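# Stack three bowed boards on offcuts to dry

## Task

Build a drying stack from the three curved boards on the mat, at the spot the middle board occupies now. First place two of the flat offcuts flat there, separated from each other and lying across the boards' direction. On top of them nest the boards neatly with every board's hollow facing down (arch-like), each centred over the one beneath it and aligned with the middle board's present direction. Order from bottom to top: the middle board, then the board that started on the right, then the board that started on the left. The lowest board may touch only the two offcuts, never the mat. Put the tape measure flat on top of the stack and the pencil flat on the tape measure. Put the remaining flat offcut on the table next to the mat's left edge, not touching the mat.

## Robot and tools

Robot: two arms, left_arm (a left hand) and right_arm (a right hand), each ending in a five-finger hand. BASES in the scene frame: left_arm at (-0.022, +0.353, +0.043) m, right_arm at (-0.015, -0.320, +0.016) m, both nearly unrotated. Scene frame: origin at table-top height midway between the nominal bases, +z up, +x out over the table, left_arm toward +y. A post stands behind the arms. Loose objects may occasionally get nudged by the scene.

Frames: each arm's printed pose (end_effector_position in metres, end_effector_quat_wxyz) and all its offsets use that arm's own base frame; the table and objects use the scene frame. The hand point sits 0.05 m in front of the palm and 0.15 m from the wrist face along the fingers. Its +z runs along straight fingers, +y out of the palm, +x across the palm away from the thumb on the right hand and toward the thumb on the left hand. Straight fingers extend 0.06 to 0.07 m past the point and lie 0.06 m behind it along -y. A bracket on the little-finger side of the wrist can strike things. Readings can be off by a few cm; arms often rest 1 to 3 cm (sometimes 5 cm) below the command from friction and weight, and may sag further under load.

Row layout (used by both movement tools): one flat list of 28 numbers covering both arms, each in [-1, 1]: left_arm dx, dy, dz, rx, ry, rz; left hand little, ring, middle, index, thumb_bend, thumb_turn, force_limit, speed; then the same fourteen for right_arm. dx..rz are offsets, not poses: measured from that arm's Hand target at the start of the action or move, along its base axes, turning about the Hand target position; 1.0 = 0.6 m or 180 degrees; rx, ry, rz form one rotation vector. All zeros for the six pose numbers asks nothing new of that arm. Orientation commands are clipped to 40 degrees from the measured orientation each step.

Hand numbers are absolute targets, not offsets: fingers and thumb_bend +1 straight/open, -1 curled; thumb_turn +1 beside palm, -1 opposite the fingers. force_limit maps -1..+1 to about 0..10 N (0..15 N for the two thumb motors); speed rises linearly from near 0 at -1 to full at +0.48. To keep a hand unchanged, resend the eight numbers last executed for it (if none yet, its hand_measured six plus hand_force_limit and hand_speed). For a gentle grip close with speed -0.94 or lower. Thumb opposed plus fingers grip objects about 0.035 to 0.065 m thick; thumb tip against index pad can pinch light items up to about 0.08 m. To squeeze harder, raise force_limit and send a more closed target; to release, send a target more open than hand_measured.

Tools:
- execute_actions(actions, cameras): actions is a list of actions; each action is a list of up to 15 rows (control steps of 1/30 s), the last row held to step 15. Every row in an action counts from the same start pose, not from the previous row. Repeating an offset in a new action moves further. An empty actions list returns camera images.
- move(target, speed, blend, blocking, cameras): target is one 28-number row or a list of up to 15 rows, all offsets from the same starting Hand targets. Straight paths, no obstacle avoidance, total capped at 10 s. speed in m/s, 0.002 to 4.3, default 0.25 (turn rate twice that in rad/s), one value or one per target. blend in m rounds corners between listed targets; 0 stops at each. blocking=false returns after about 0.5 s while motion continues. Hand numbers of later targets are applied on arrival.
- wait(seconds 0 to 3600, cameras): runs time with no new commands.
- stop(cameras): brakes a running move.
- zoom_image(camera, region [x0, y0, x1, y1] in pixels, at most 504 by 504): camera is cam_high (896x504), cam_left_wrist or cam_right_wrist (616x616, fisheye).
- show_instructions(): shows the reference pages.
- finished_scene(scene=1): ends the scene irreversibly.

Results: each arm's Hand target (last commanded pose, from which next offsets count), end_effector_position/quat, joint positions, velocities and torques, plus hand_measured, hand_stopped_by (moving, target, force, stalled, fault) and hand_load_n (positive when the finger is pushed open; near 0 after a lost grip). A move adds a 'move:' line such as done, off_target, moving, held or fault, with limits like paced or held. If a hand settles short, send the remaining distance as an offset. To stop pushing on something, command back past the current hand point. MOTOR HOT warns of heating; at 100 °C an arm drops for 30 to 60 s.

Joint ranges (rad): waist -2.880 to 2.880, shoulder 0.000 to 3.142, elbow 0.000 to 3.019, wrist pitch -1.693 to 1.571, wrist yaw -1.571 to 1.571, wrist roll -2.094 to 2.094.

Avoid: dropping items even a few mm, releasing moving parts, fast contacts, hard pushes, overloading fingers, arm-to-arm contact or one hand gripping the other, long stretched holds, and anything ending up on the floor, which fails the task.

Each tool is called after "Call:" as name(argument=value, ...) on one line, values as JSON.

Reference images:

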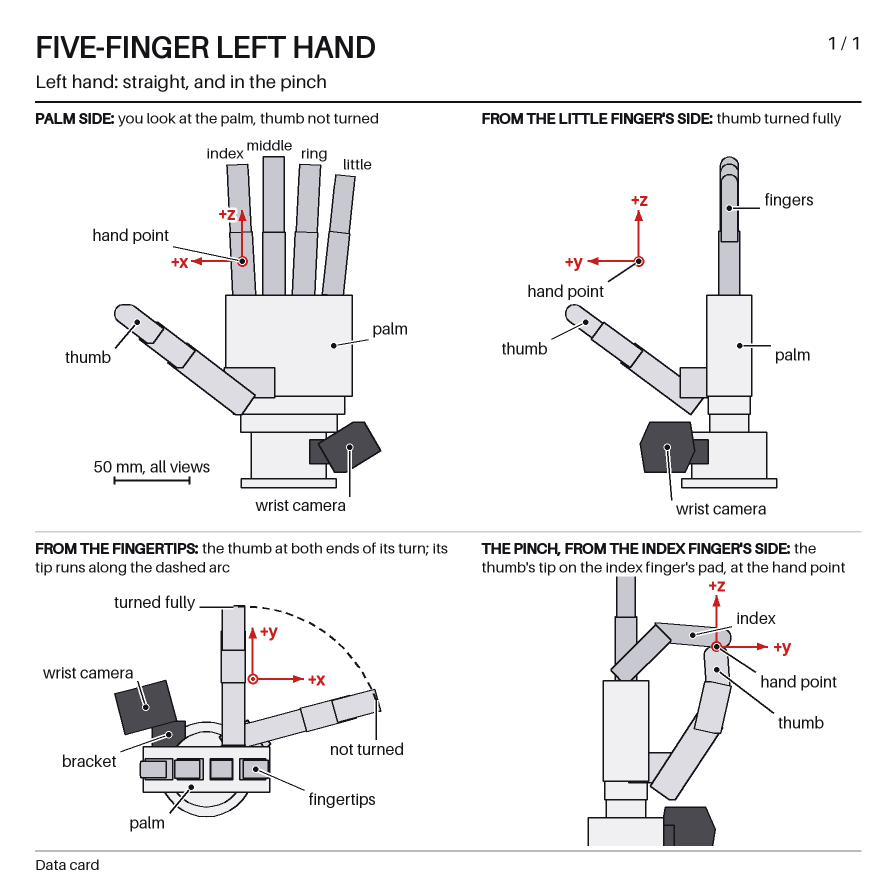

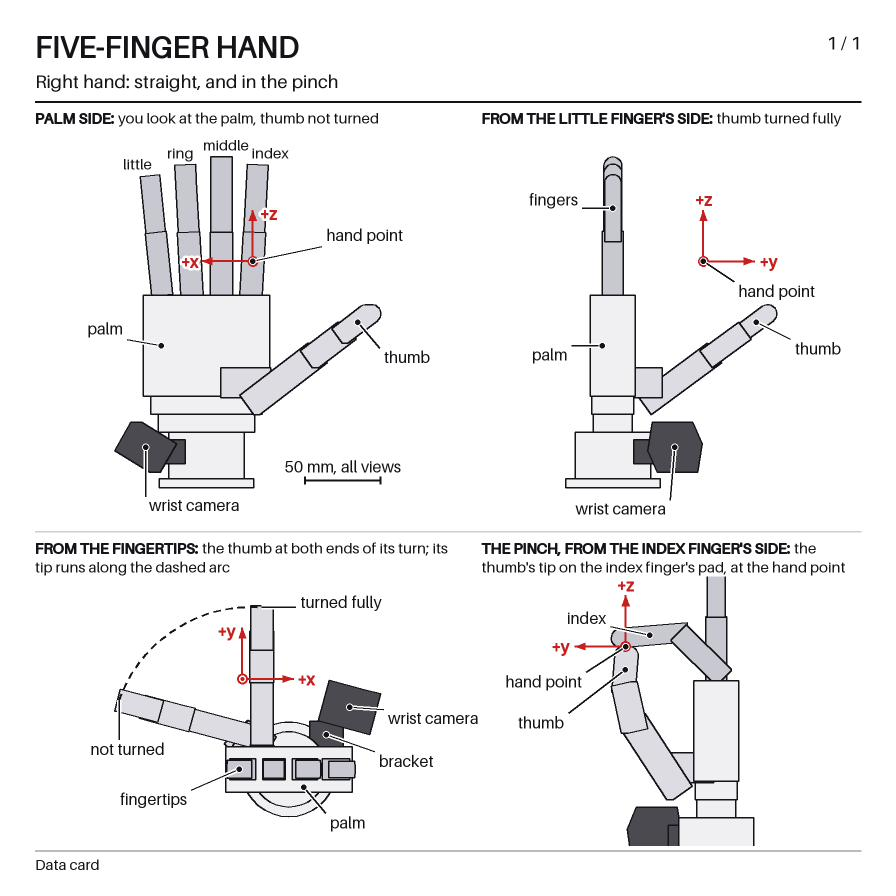

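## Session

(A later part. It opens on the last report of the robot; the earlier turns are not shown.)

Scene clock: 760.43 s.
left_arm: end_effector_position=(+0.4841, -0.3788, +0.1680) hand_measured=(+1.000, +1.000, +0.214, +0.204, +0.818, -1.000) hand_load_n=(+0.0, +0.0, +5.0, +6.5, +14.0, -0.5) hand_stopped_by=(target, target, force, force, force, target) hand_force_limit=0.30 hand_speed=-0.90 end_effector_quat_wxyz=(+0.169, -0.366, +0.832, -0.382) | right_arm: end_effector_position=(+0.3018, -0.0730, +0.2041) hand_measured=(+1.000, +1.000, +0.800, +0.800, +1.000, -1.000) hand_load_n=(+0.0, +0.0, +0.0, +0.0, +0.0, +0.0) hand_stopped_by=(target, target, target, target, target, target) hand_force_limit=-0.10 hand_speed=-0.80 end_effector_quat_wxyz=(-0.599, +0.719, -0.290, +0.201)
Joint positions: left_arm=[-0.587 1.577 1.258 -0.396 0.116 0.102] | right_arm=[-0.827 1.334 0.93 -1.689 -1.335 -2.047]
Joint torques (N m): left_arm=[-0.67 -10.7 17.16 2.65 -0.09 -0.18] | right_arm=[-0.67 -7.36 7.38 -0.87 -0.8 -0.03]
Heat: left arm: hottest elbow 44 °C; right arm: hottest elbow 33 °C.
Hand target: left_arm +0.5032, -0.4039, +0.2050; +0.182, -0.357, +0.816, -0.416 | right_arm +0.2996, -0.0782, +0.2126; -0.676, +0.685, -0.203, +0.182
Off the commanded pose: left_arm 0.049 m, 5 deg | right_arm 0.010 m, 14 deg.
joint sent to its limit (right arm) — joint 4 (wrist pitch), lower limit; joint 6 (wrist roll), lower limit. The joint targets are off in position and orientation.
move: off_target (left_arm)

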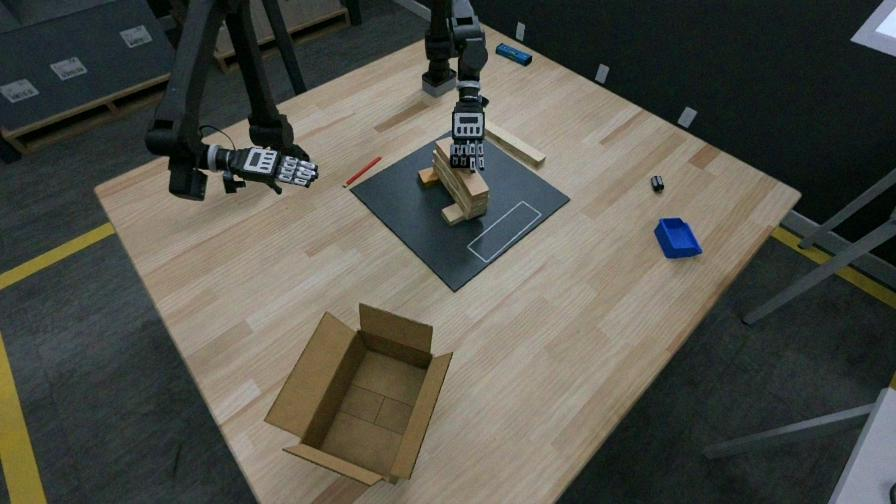

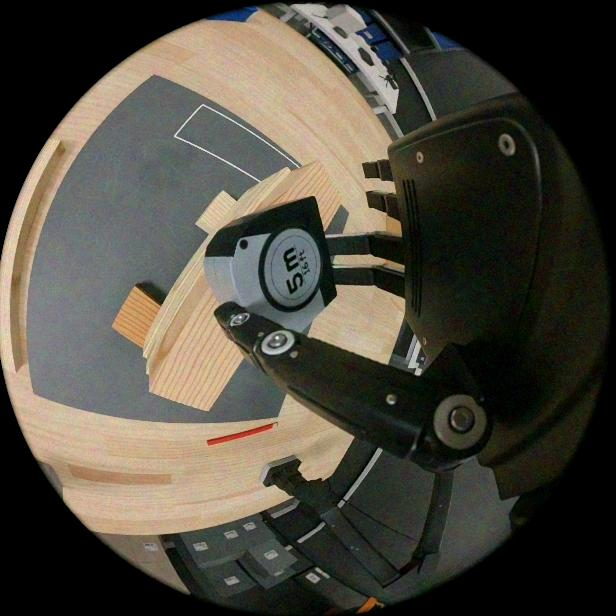

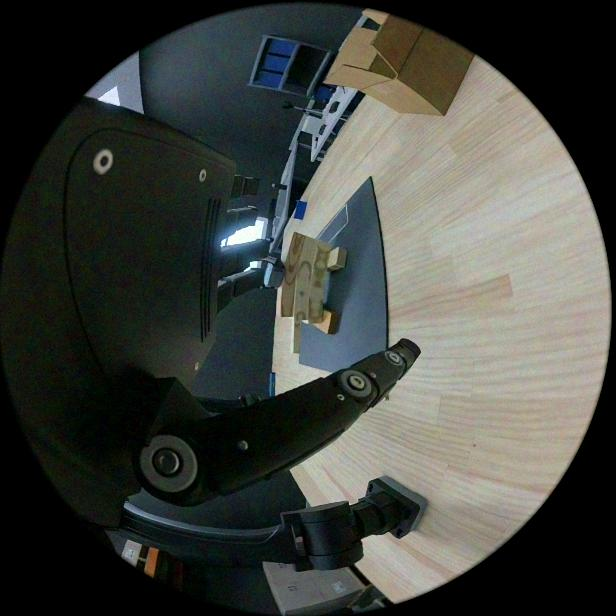

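Call:
move(target=[[-0.018,0.01,-0.05,0,0,0,1,1,-0.25,-0.25,0.3,-1,0.3,-0.9,0.0,0.0,0.0,0,0,0,1,1,0.8,0.8,1,-1,-0.1,-0.8]], speed=[0.05], cameras=["cam_high","cam_left_wrist","cam_right_wrist"])

Call:
zoom_image(camera="cam_left_wrist", region=[150, 160, 400, 410])

Call:
zoom_image(camera="cam_high", region=[420, 90, 520, 210])

Call:
zoom_image(camera="cam_right_wrist", region=[225, 200, 365, 340])

Scene clock: 763.23 s.
left_arm: end_effector_position=(+0.4924, -0.3855, +0.1664) hand_measured=(+1.000, +1.000, +0.214, +0.204, +0.818, -1.000) hand_load_n=(+0.0, +0.0, +5.0, +7.0, +13.5, +0.0) hand_stopped_by=(target, target, force, force, force, target) hand_force_limit=0.30 hand_speed=-0.90 end_effector_quat_wxyz=(+0.178, -0.365, +0.823, -0.398) | right_arm: end_effector_position=(+0.3018, -0.0730, +0.2041) hand_measured=(+1.000, +1.000, +0.800, +0.800, +1.000, -1.000) hand_load_n=(+0.0, +0.0, +0.0, +0.0, +0.0, +0.0) hand_stopped_by=(target, target, target, target, target, target) hand_force_limit=-0.10 hand_speed=-0.80 end_effector_quat_wxyz=(-0.599, +0.719, -0.290, +0.201)
Joint positions: left_arm=[-0.588 1.588 1.247 -0.333 0.113 0.092] | right_arm=[-0.827 1.334 0.93 -1.689 -1.335 -2.047]
Joint torques (N m): left_arm=[-0.91 -11.93 10.56 3.49 -0.07 -0.16] | right_arm=[-0.67 -7.24 7.42 -0.87 -0.8 -0.03]
Heat: left arm: hottest elbow 45 °C; right arm: hottest elbow 33 °C.
Hand target: left_arm +0.4924, -0.3979, +0.1750; +0.182, -0.357, +0.816, -0.416 | right_arm +0.2996, -0.0782, +0.2126; -0.676, +0.685, -0.203, +0.182
Off the commanded pose: left_arm 0.015 m, 2 deg | right_arm 0.010 m, 14 deg.
joint sent to its limit (right arm) — joint 4 (wrist pitch), lower limit; joint 6 (wrist roll), lower limit. The joint targets are off in position and orientation.
move: off_target (left_arm)

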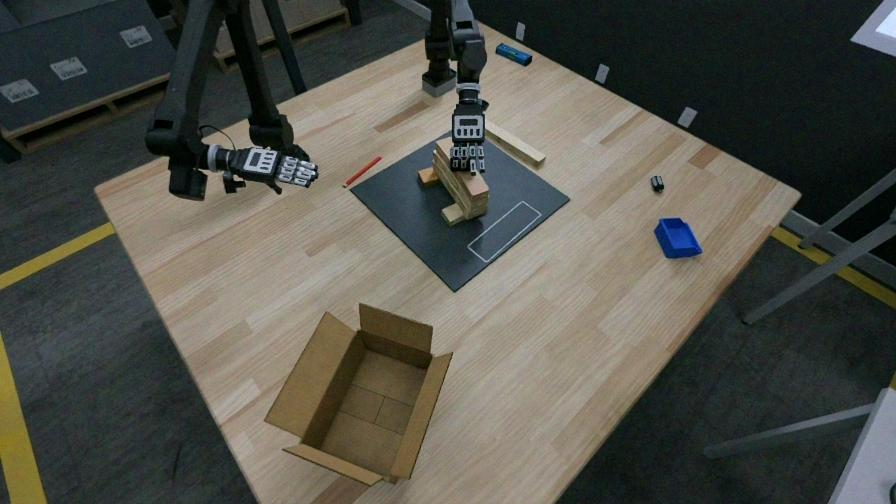

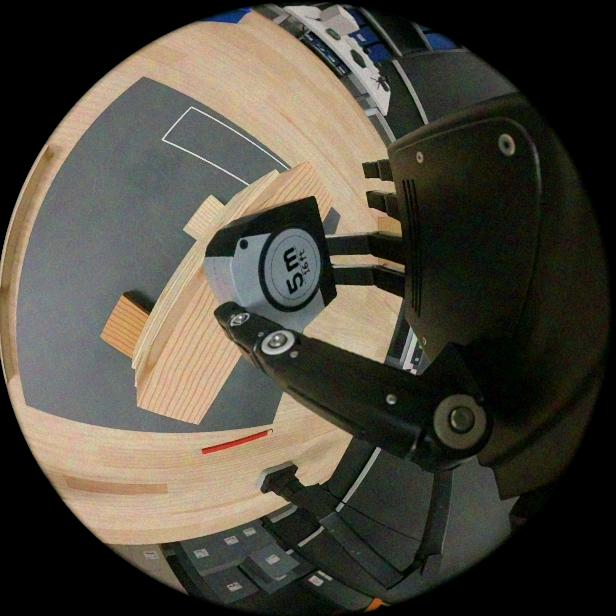

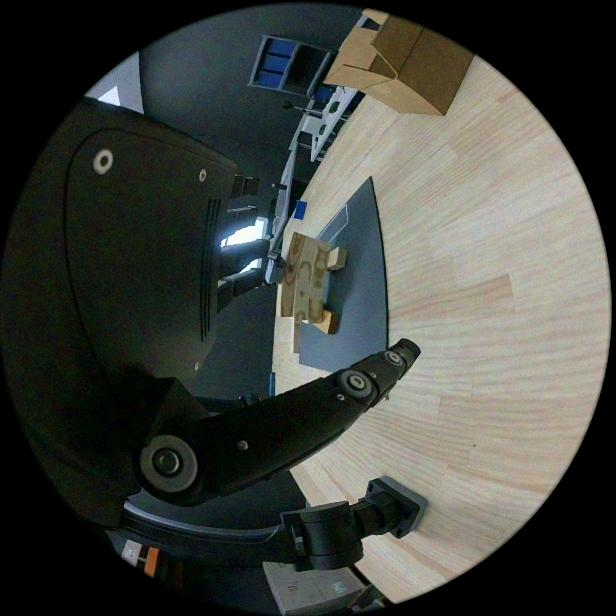

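Scaled by 2.016 from the camera's image (finer frame: 880x880).

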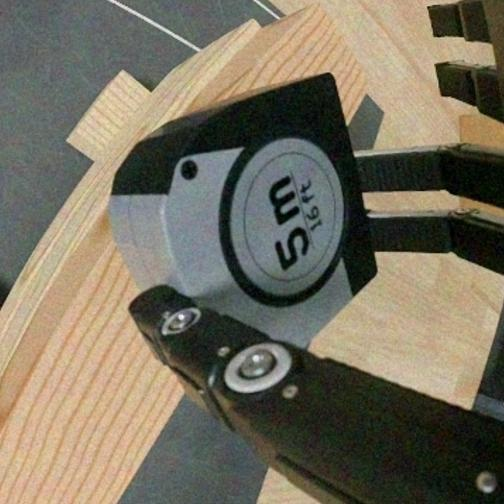

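Scaled by 4.200 from the camera's image (finer frame: 1280x720).

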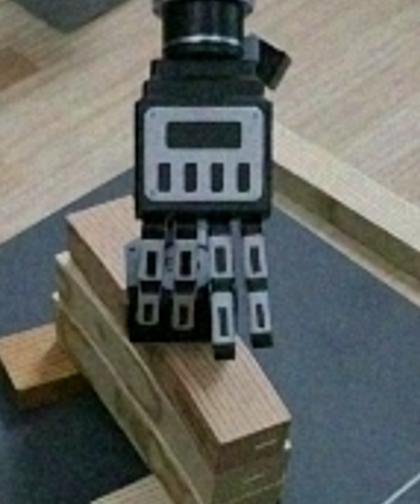

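Scaled by 3.600 from the camera's image (finer frame: 880x880).

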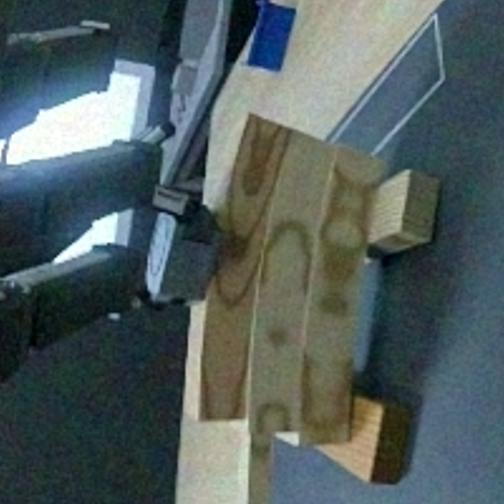

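Call:
move(target=[[-0.02,0.01,-0.033,0,0,0,1,1,-0.25,-0.25,0.3,-1,0.3,-0.9,0.0,0.0,0.0,0,0,0,1,1,0.8,0.8,1,-1,-0.1,-0.8]], speed=[0.04], cameras=["cam_high","cam_left_wrist","cam_right_wrist"])

Call:
zoom_image(camera="cam_left_wrist", region=[100, 120, 400, 420])

Call:
zoom_image(camera="cam_high", region=[420, 110, 510, 210])

Call:
zoom_image(camera="cam_right_wrist", region=[225, 200, 365, 340])

Scene clock: 765.77 s.
left_arm: end_effector_position=(+0.4918, -0.3847, +0.1649) hand_measured=(+1.000, +1.000, +0.214, +0.204, +0.818, -1.000) hand_load_n=(+0.0, +0.0, +5.0, +7.0, +13.5, +0.0) hand_stopped_by=(target, target, force, force, force, target) hand_force_limit=0.30 hand_speed=-0.90 end_effector_quat_wxyz=(+0.189, -0.362, +0.813, -0.416) | right_arm: end_effector_position=(+0.3018, -0.0730, +0.2041) hand_measured=(+1.000, +1.000, +0.800, +0.800, +1.000, -1.000) hand_load_n=(+0.0, -0.5, +0.0, +0.0, +0.0, +0.0) hand_stopped_by=(target, target, target, target, target, target) hand_force_limit=-0.10 hand_speed=-0.80 end_effector_quat_wxyz=(-0.599, +0.719, -0.290, +0.201)
Joint positions: left_arm=[-0.588 1.57 1.198 -0.255 0.11 0.088] | right_arm=[-0.827 1.334 0.93 -1.689 -1.335 -2.047]
Joint torques (N m): left_arm=[-1.61 -11.75 8.57 2.69 -0.11 -0.14] | right_arm=[-0.79 -7.18 7.41 -0.81 -0.81 -0.02]
Heat: left arm: hottest elbow 44 °C; right arm: hottest elbow 33 °C.
Hand target: left_arm +0.4804, -0.3919, +0.1552; +0.182, -0.357, +0.816, -0.416 | right_arm +0.2996, -0.0782, +0.2126; -0.676, +0.685, -0.203, +0.182
Off the commanded pose: left_arm 0.017 m, 1 deg | right_arm 0.010 m, 14 deg.
joint sent to its limit (right arm) — joint 4 (wrist pitch), lower limit; joint 6 (wrist roll), lower limit. The joint targets are off in position and orientation.
move: off_target (left_arm)

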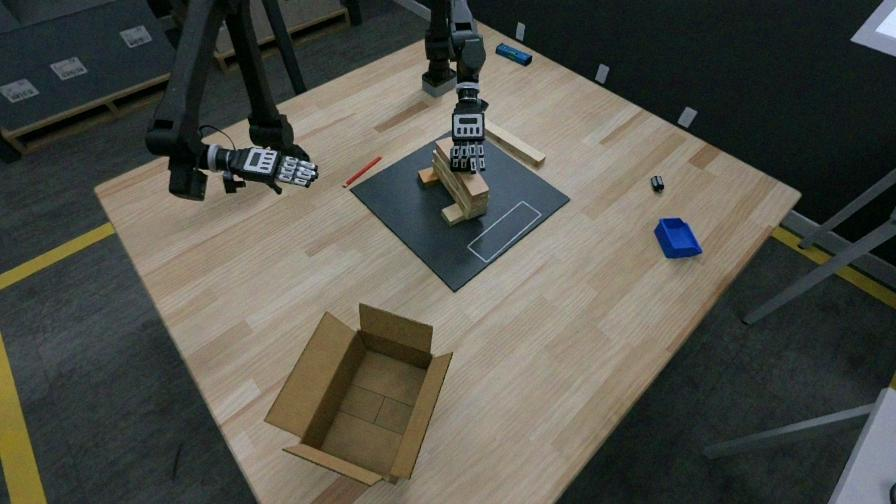

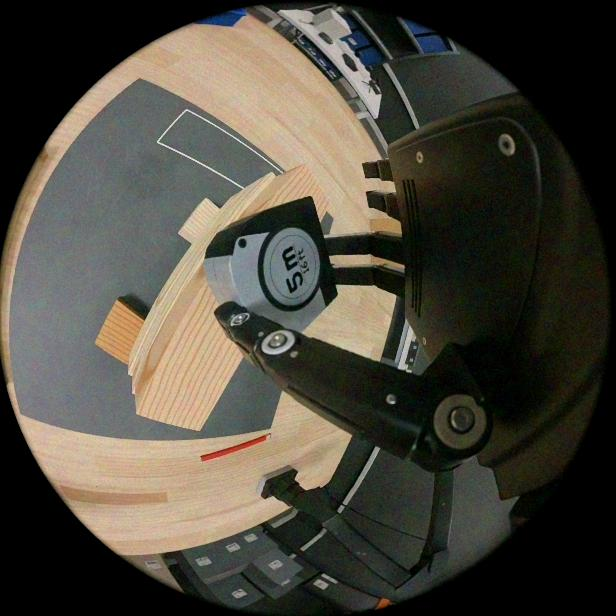

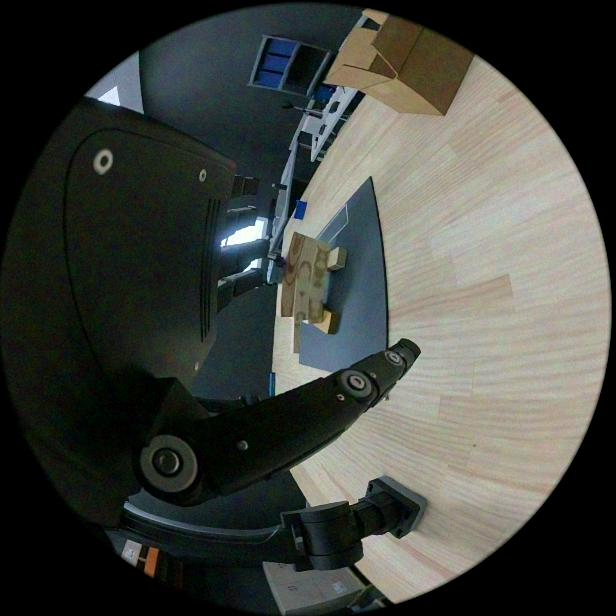

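Scaled by 1.680 from the camera's image (finer frame: 880x880).

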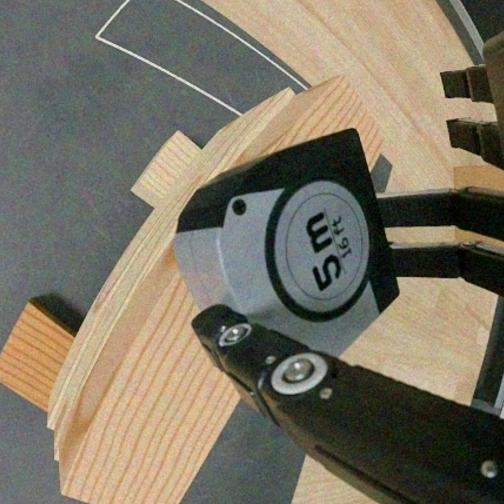

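Scaled by 5.040 from the camera's image (finer frame: 1280x720).

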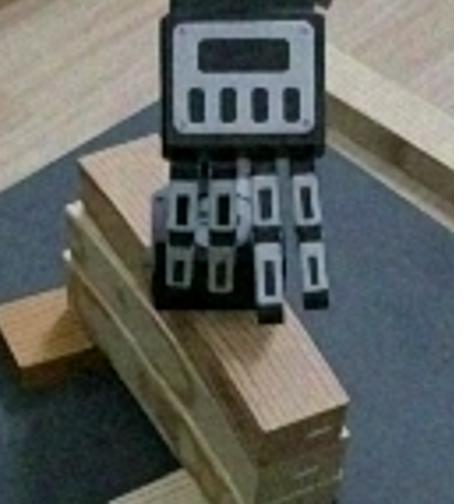

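Scaled by 3.600 from the camera's image (finer frame: 880x880).

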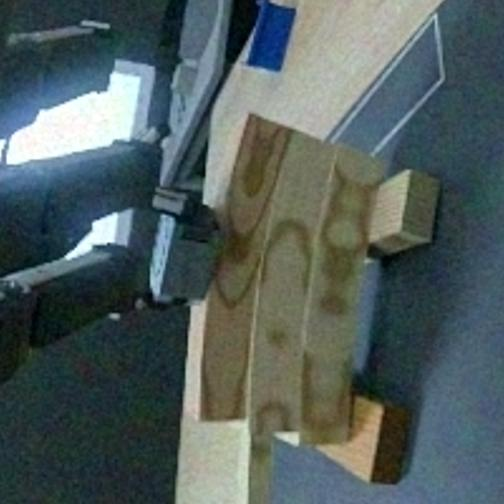

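Call:
move(target=[[0.0,0.0,-0.03,0,0,0,1,1,-0.25,-0.25,0.3,-1,0.3,-0.9,0.0,0.0,0.0,0,0,0,1,1,0.8,0.8,1,-1,-0.1,-0.8]], speed=[0.04], cameras=["cam_high","cam_left_wrist","cam_right_wrist"])

Call:
zoom_image(camera="cam_left_wrist", region=[100, 120, 400, 420])

Call:
zoom_image(camera="cam_high", region=[420, 110, 510, 210])

Call:
zoom_image(camera="cam_right_wrist", region=[225, 200, 365, 340])

Scene clock: 768.53 s.
left_arm: end_effector_position=(+0.4915, -0.3846, +0.1639) hand_measured=(+1.000, +1.000, +0.214, +0.204, +0.818, -1.000) hand_load_n=(-0.5, +0.0, +4.0, +6.0, +14.0, +0.0) hand_stopped_by=(target, target, force, force, force, target) hand_force_limit=0.30 hand_speed=-0.90 end_effector_quat_wxyz=(+0.195, -0.360, +0.807, -0.425) | right_arm: end_effector_position=(+0.3018, -0.0730, +0.2041) hand_measured=(+1.000, +1.000, +0.800, +0.800, +1.000, -1.000) hand_load_n=(+0.0, +0.0, +0.0, +0.0, +0.0, +0.0) hand_stopped_by=(target, target, target, target, target, target) hand_force_limit=-0.10 hand_speed=-0.80 end_effector_quat_wxyz=(-0.599, +0.719, -0.290, +0.201)
Joint positions: left_arm=[-0.588 1.562 1.174 -0.214 0.11 0.086] | right_arm=[-0.827 1.334 0.93 -1.689 -1.335 -2.047]
Joint torques (N m): left_arm=[-1.44 -9.64 8.01 2.89 -0.09 -0.1] | right_arm=[-0.73 -7.24 7.39 -0.85 -0.81 -0.02]
Heat: left arm: hottest elbow 44 °C; right arm: hottest elbow 33 °C.
Hand target: left_arm +0.4804, -0.3919, +0.1372; +0.182, -0.357, +0.816, -0.416 | right_arm +0.2996, -0.0782, +0.2126; -0.676, +0.685, -0.203, +0.182
Off the commanded pose: left_arm 0.030 m, 2 deg | right_arm 0.010 m, 14 deg.
joint sent to its limit (right arm) — joint 4 (wrist pitch), lower limit; joint 6 (wrist roll), lower limit. The joint targets are off in position and orientation.
move: off_target (left_arm)

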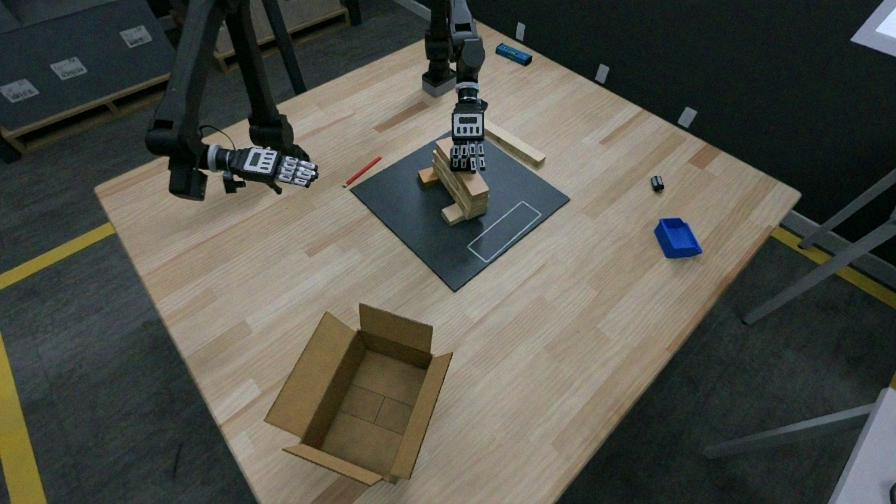

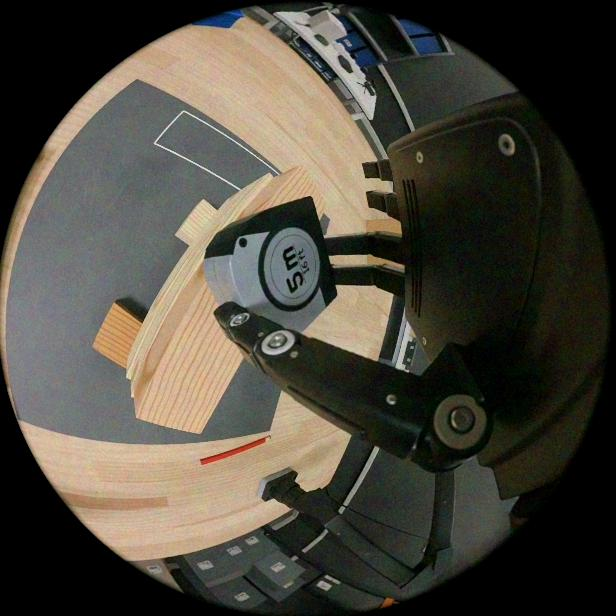

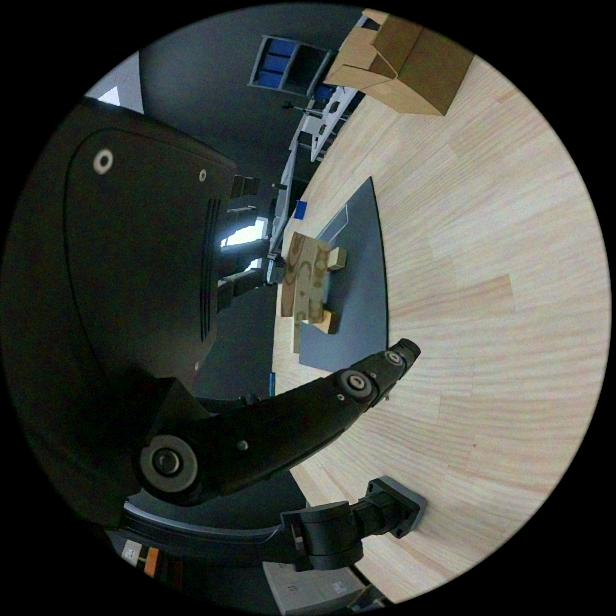

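Scaled by 1.680 from the camera's image (finer frame: 880x880).

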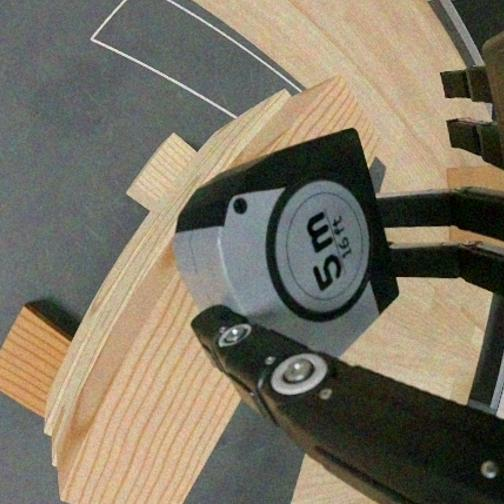

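Scaled by 5.040 from the camera's image (finer frame: 1280x720).

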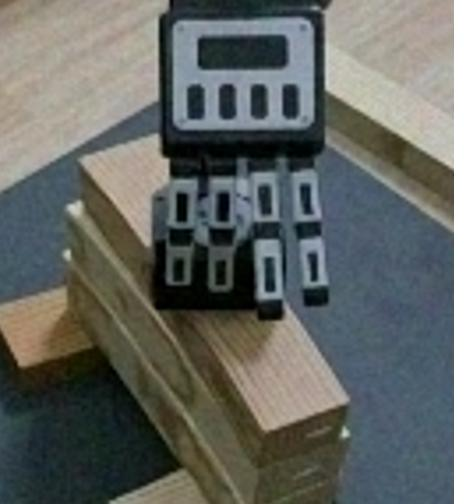

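Scaled by 3.600 from the camera's image (finer frame: 880x880).

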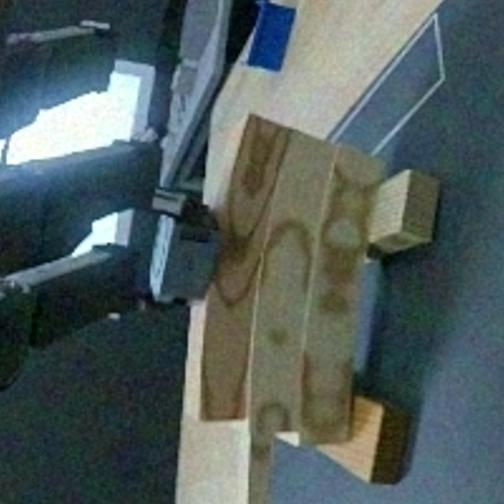

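Call:
zoom_image(camera="cam_right_wrist", region=[255, 235, 325, 305])

Call:
zoom_image(camera="cam_high", region=[435, 140, 495, 200])

Scaled by 7.200 from the camera's image (finer frame: 880x880).

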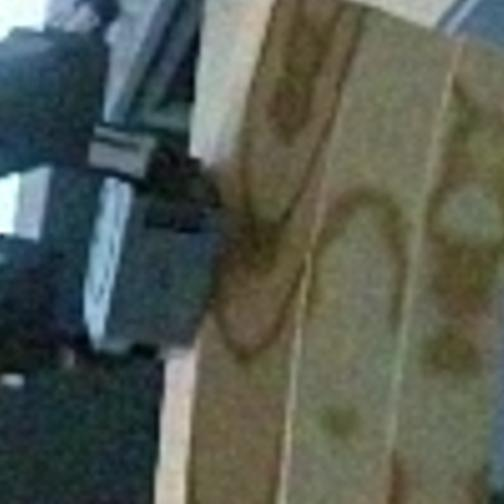

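Scaled by 8.400 from the camera's image (finer frame: 1280x720).

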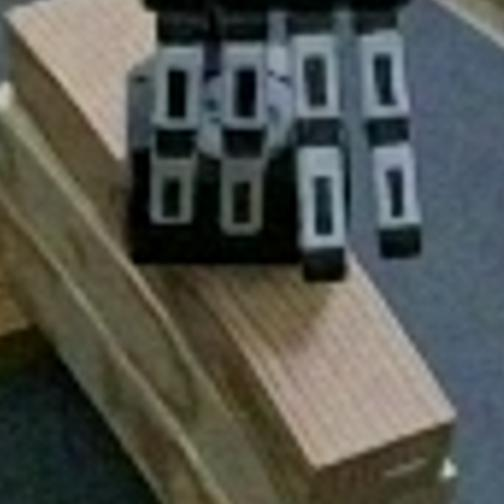

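Call:
move(target=[[0.0,0.0,0.02,0,0,0,1,1,-0.25,-0.25,0.3,-1,0.3,-0.9,0.0,0.0,0.0,0,0,0,1,1,0.8,0.8,1,-1,-0.1,-0.8],[0.0,0.0,0.02,0,0,0,1,1,0.35,0.35,0.9,-1,0.3,-0.93,0.0,0.0,0.0,0,0,0,1,1,0.8,0.8,1,-1,-0.1,-0.8]], speed=[0.04,0.04], cameras=["cam_high","cam_left_wrist","cam_right_wrist"])

Call:
zoom_image(camera="cam_left_wrist", region=[100, 120, 400, 420])

Call:
zoom_image(camera="cam_high", region=[420, 110, 510, 210])

Call:
zoom_image(camera="cam_right_wrist", region=[225, 200, 365, 340])

Scene clock: 778.30 s.
left_arm: end_effector_position=(+0.4893, -0.3866, +0.1615) hand_measured=(+1.000, +1.000, +0.350, +0.350, +0.900, -1.000) hand_load_n=(+0.0, +0.0, +0.0, +0.0, +0.0, +0.0) hand_stopped_by=(target, target, target, target, target, target) hand_force_limit=0.30 hand_speed=-0.93 end_effector_quat_wxyz=(+0.192, -0.359, +0.810, -0.423) | right_arm: end_effector_position=(+0.3018, -0.0730, +0.2041) hand_measured=(+1.000, +1.000, +0.800, +0.800, +1.000, -1.000) hand_load_n=(+0.0, +0.0, +0.0, +0.0, +0.0, +0.0) hand_stopped_by=(target, target, target, target, target, target) hand_force_limit=-0.10 hand_speed=-0.80 end_effector_quat_wxyz=(-0.599, +0.719, -0.290, +0.201)
Joint positions: left_arm=[-0.593 1.565 1.174 -0.217 0.11 0.086] | right_arm=[-0.827 1.334 0.93 -1.689 -1.335 -2.047]
Joint torques (N m): left_arm=[-1.38 -10.75 9.81 1.74 -0.06 -0.11] | right_arm=[-0.62 -7.24 7.38 -0.87 -0.81 -0.02]
Heat: left arm: hottest elbow 43 °C; right arm: hottest elbow 33 °C.
Hand target: left_arm +0.4804, -0.3919, +0.1492; +0.182, -0.357, +0.816, -0.416 | right_arm +0.2996, -0.0782, +0.2126; -0.676, +0.685, -0.203, +0.182
Off the commanded pose: left_arm 0.016 m, 2 deg | right_arm 0.010 m, 14 deg.
joint sent to its limit (right arm) — joint 4 (wrist pitch), lower limit; joint 6 (wrist roll), lower limit. The joint targets are off in position and orientation.
move: off_target (left_arm); target 2's new numbers were sent with left_arm's hand 0.020 m and 2 deg from that target

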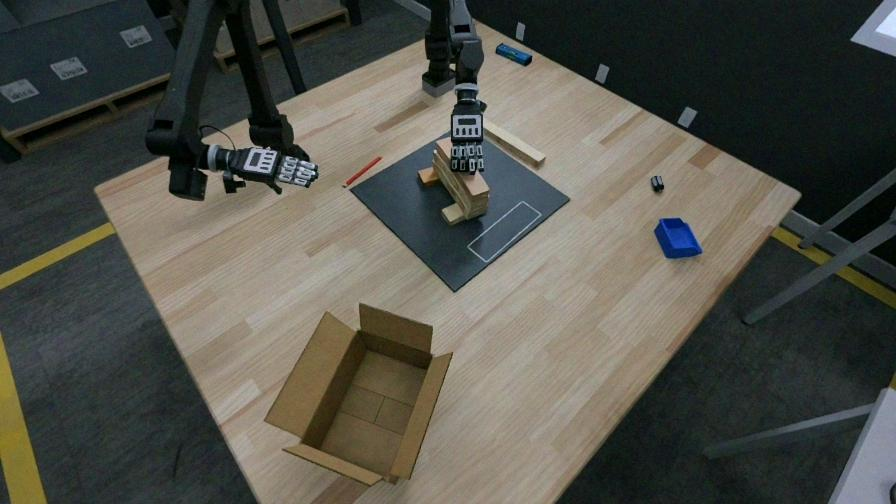

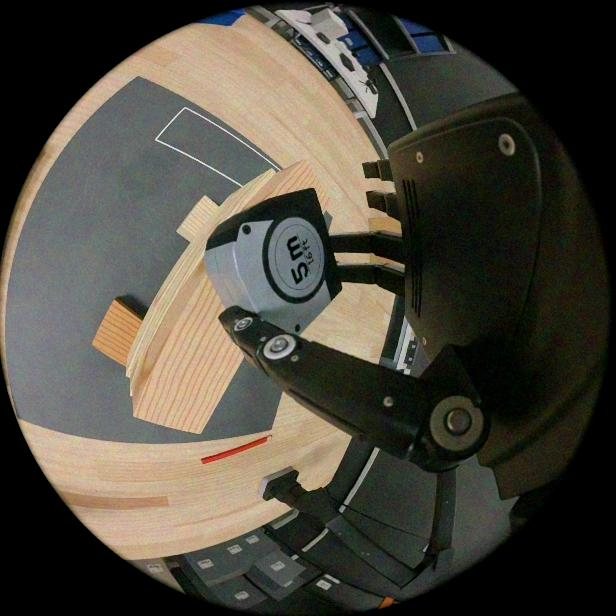

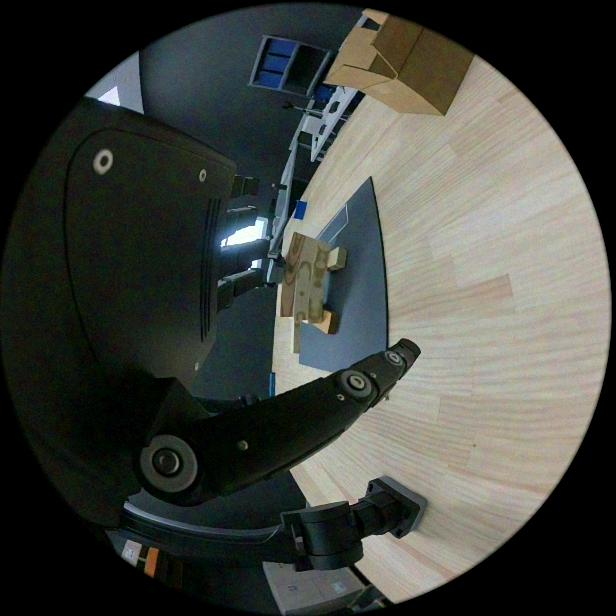

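Scaled by 1.680 from the camera's image (finer frame: 880x880).

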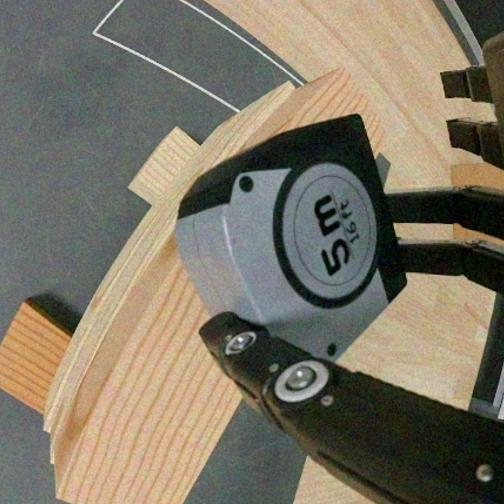

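Scaled by 5.040 from the camera's image (finer frame: 1280x720).

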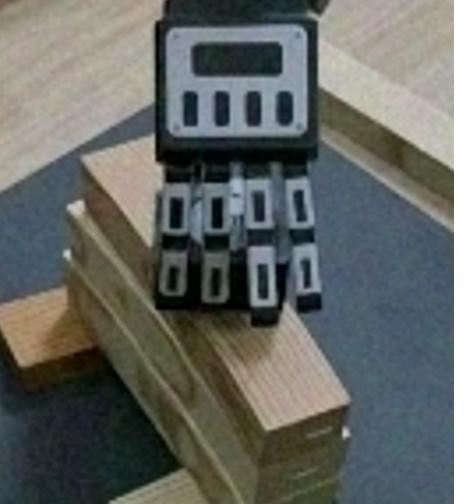

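Scaled by 3.600 from the camera's image (finer frame: 880x880).

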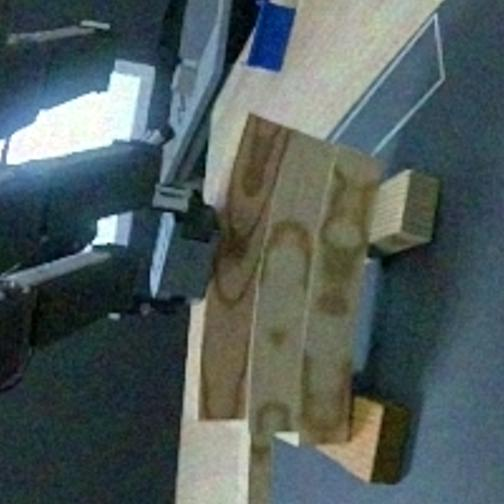

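Call:
move(target=[[0.0,0.0,0.02,0,0,0,1,1,1,1,1,-1,0.3,-0.8,0.0,0.0,0.0,0,0,0,1,1,0.8,0.8,1,-1,-0.1,-0.8],[-0.01,0.01,0.12,0,0,0,1,1,1,1,1,-1,0.3,-0.8,0.0,0.0,0.0,0,0,0,1,1,0.8,0.8,1,-1,-0.1,-0.8],[-0.06,0.1,0.2,0,0,0,1,1,1,1,1,-1,0.3,-0.8,0.0,0.0,0.0,0,0,0,1,1,0.8,0.8,1,-1,-0.1,-0.8]], speed=[0.04,0.05,0.12], cameras=["cam_high","cam_left_wrist","cam_right_wrist"])

Call:
zoom_image(camera="cam_high", region=[420, 110, 510, 210])

Call:
zoom_image(camera="cam_right_wrist", region=[225, 200, 365, 340])

Scene clock: 783.83 s.
left_arm: end_effector_position=(+0.4389, -0.3315, +0.2478) hand_measured=(+1.000, +1.000, +1.000, +1.000, +1.000, -1.000) hand_load_n=(-0.5, -0.5, -0.5, -0.5, +0.0, +0.0) hand_stopped_by=(target, target, target, target, target, target) hand_force_limit=0.30 hand_speed=-0.80 end_effector_quat_wxyz=(+0.172, -0.367, +0.820, -0.404) | right_arm: end_effector_position=(+0.3018, -0.0730, +0.2041) hand_measured=(+1.000, +1.000, +0.800, +0.800, +1.000, -1.000) hand_load_n=(+0.0, +0.0, +0.0, +0.0, +0.0, +0.0) hand_stopped_by=(target, target, target, target, target, target) hand_force_limit=-0.10 hand_speed=-0.80 end_effector_quat_wxyz=(-0.599, +0.719, -0.290, +0.201)
Joint positions: left_arm=[-0.547 1.346 1.203 -0.53 0.158 0.106] | right_arm=[-0.827 1.334 0.93 -1.689 -1.335 -2.047]
Joint torques (N m): left_arm=[0.38 -9.47 13.75 1.61 0.13 0.04] | right_arm=[-0.73 -7.3 7.39 -0.85 -0.8 -0.02]
Heat: left arm: hottest elbow 43 °C; right arm: hottest elbow 33 °C.
Hand target: left_arm +0.4444, -0.3319, +0.2692; +0.182, -0.357, +0.816, -0.416 | right_arm +0.2996, -0.0782, +0.2126; -0.676, +0.685, -0.203, +0.182
Off the commanded pose: left_arm 0.022 m, 2 deg | right_arm 0.010 m, 14 deg.
joint sent to its limit (right arm) — joint 4 (wrist pitch), lower limit; joint 6 (wrist roll), lower limit. The joint targets are off in position and orientation.
move: off_target (left_arm)

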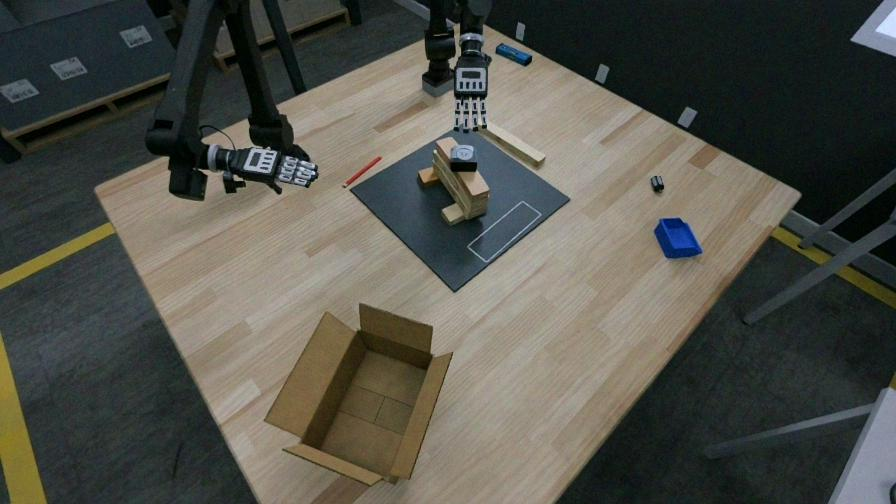

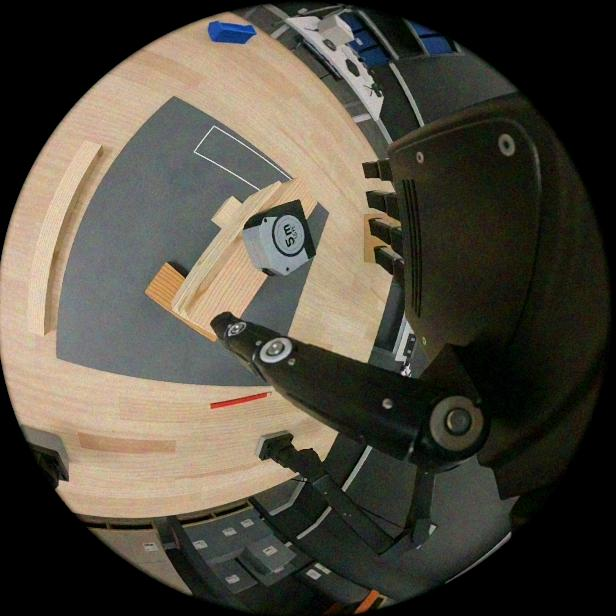

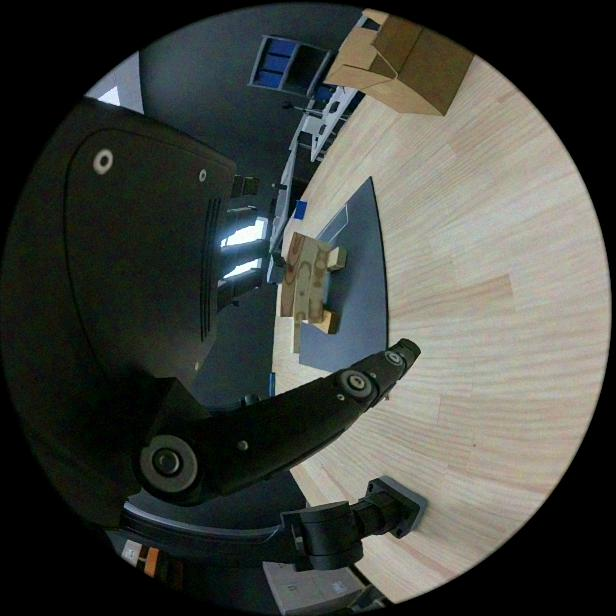

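Scaled by 5.040 from the camera's image (finer frame: 1280x720).

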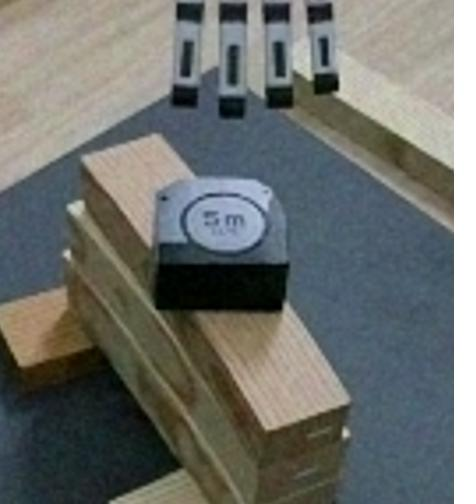

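Scaled by 3.600 from the camera's image (finer frame: 880x880).

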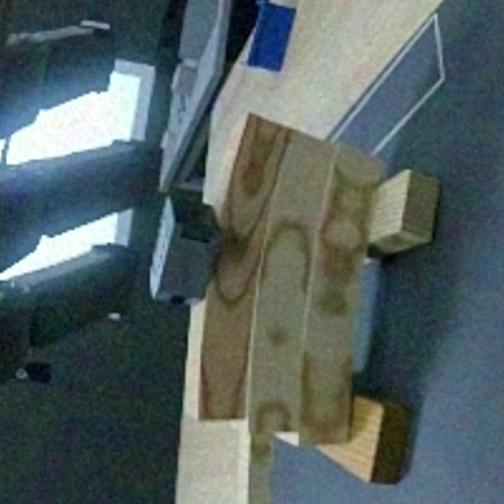

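Call:
zoom_image(camera="cam_high", region=[330, 145, 400, 200])

Call:
zoom_image(camera="cam_left_wrist", region=[190, 370, 300, 430])

Scaled by 7.200 from the camera's image (finer frame: 1280x720).

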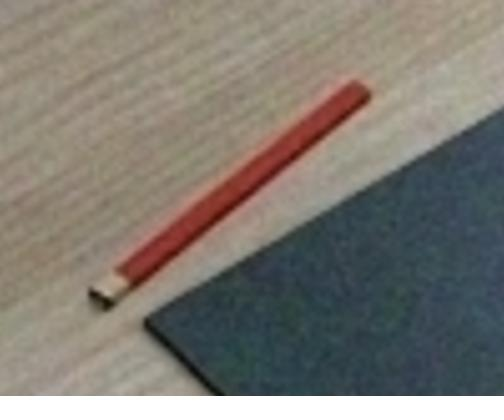

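Scaled by 4.582 from the camera's image (finer frame: 880x880).

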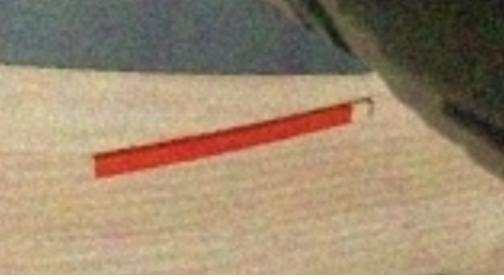

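Call:
move(target=[-0.1,0.467,0.0,0,0,0,1,1,1,1,1,-1,0.3,-0.8,-0.168,0.417,0.0,-0.116,0.162,-0.267,1,1,0.8,0.8,1,-1,-0.1,-0.8], speed=[0.2], cameras=["cam_high","cam_right_wrist"])

Scene clock: 798.97 s.
left_arm: end_effector_position=(+0.3861, -0.0533, +0.2649) hand_measured=(+1.000, +1.000, +1.000, +1.000, +1.000, -1.000) hand_load_n=(+0.0, +0.0, +0.0, +0.0, +0.0, +0.0) hand_stopped_by=(target, target, target, target, target, target) hand_force_limit=0.30 hand_speed=-0.80 end_effector_quat_wxyz=(+0.178, -0.364, +0.815, -0.414) | right_arm: end_effector_position=(+0.1958, +0.1605, +0.1865) hand_measured=(+1.000, +1.000, +0.800, +0.800, +1.000, -1.000) hand_load_n=(+0.0, +0.0, +0.0, +0.0, +0.0, +0.0) hand_stopped_by=(target, target, target, target, target, target) hand_force_limit=-0.10 hand_speed=-0.80 end_effector_quat_wxyz=(-0.325, +0.680, -0.585, +0.300)
Joint positions: left_arm=[0.163 1.054 1.033 -0.855 0.689 0.637] | right_arm=[0.963 0.478 0.594 -0.974 0.637 0.569]
Joint torques (N m): left_arm=[0.73 -5.48 11.23 1.33 0.5 0.08] | right_arm=[1.85 1.9 14.06 0.96 0.45 0.21]
Heat: left arm: hottest elbow 44 °C; right arm: hottest elbow 34 °C.
Hand target: left_arm +0.3844, -0.0517, +0.2692; +0.182, -0.357, +0.816, -0.416 | right_arm +0.1988, +0.1720, +0.2126; -0.344, +0.674, -0.583, +0.297
Off the commanded pose: left_arm 0.005 m, 1 deg | right_arm 0.029 m, 2 deg.
move: off_target (right_arm)

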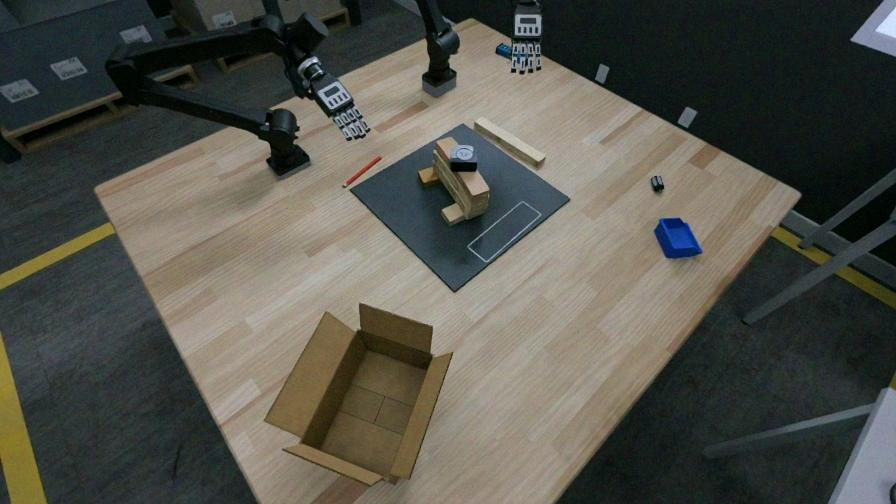

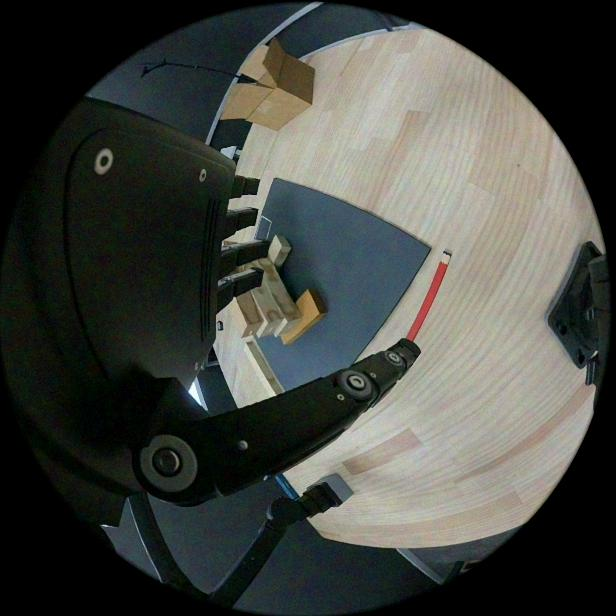

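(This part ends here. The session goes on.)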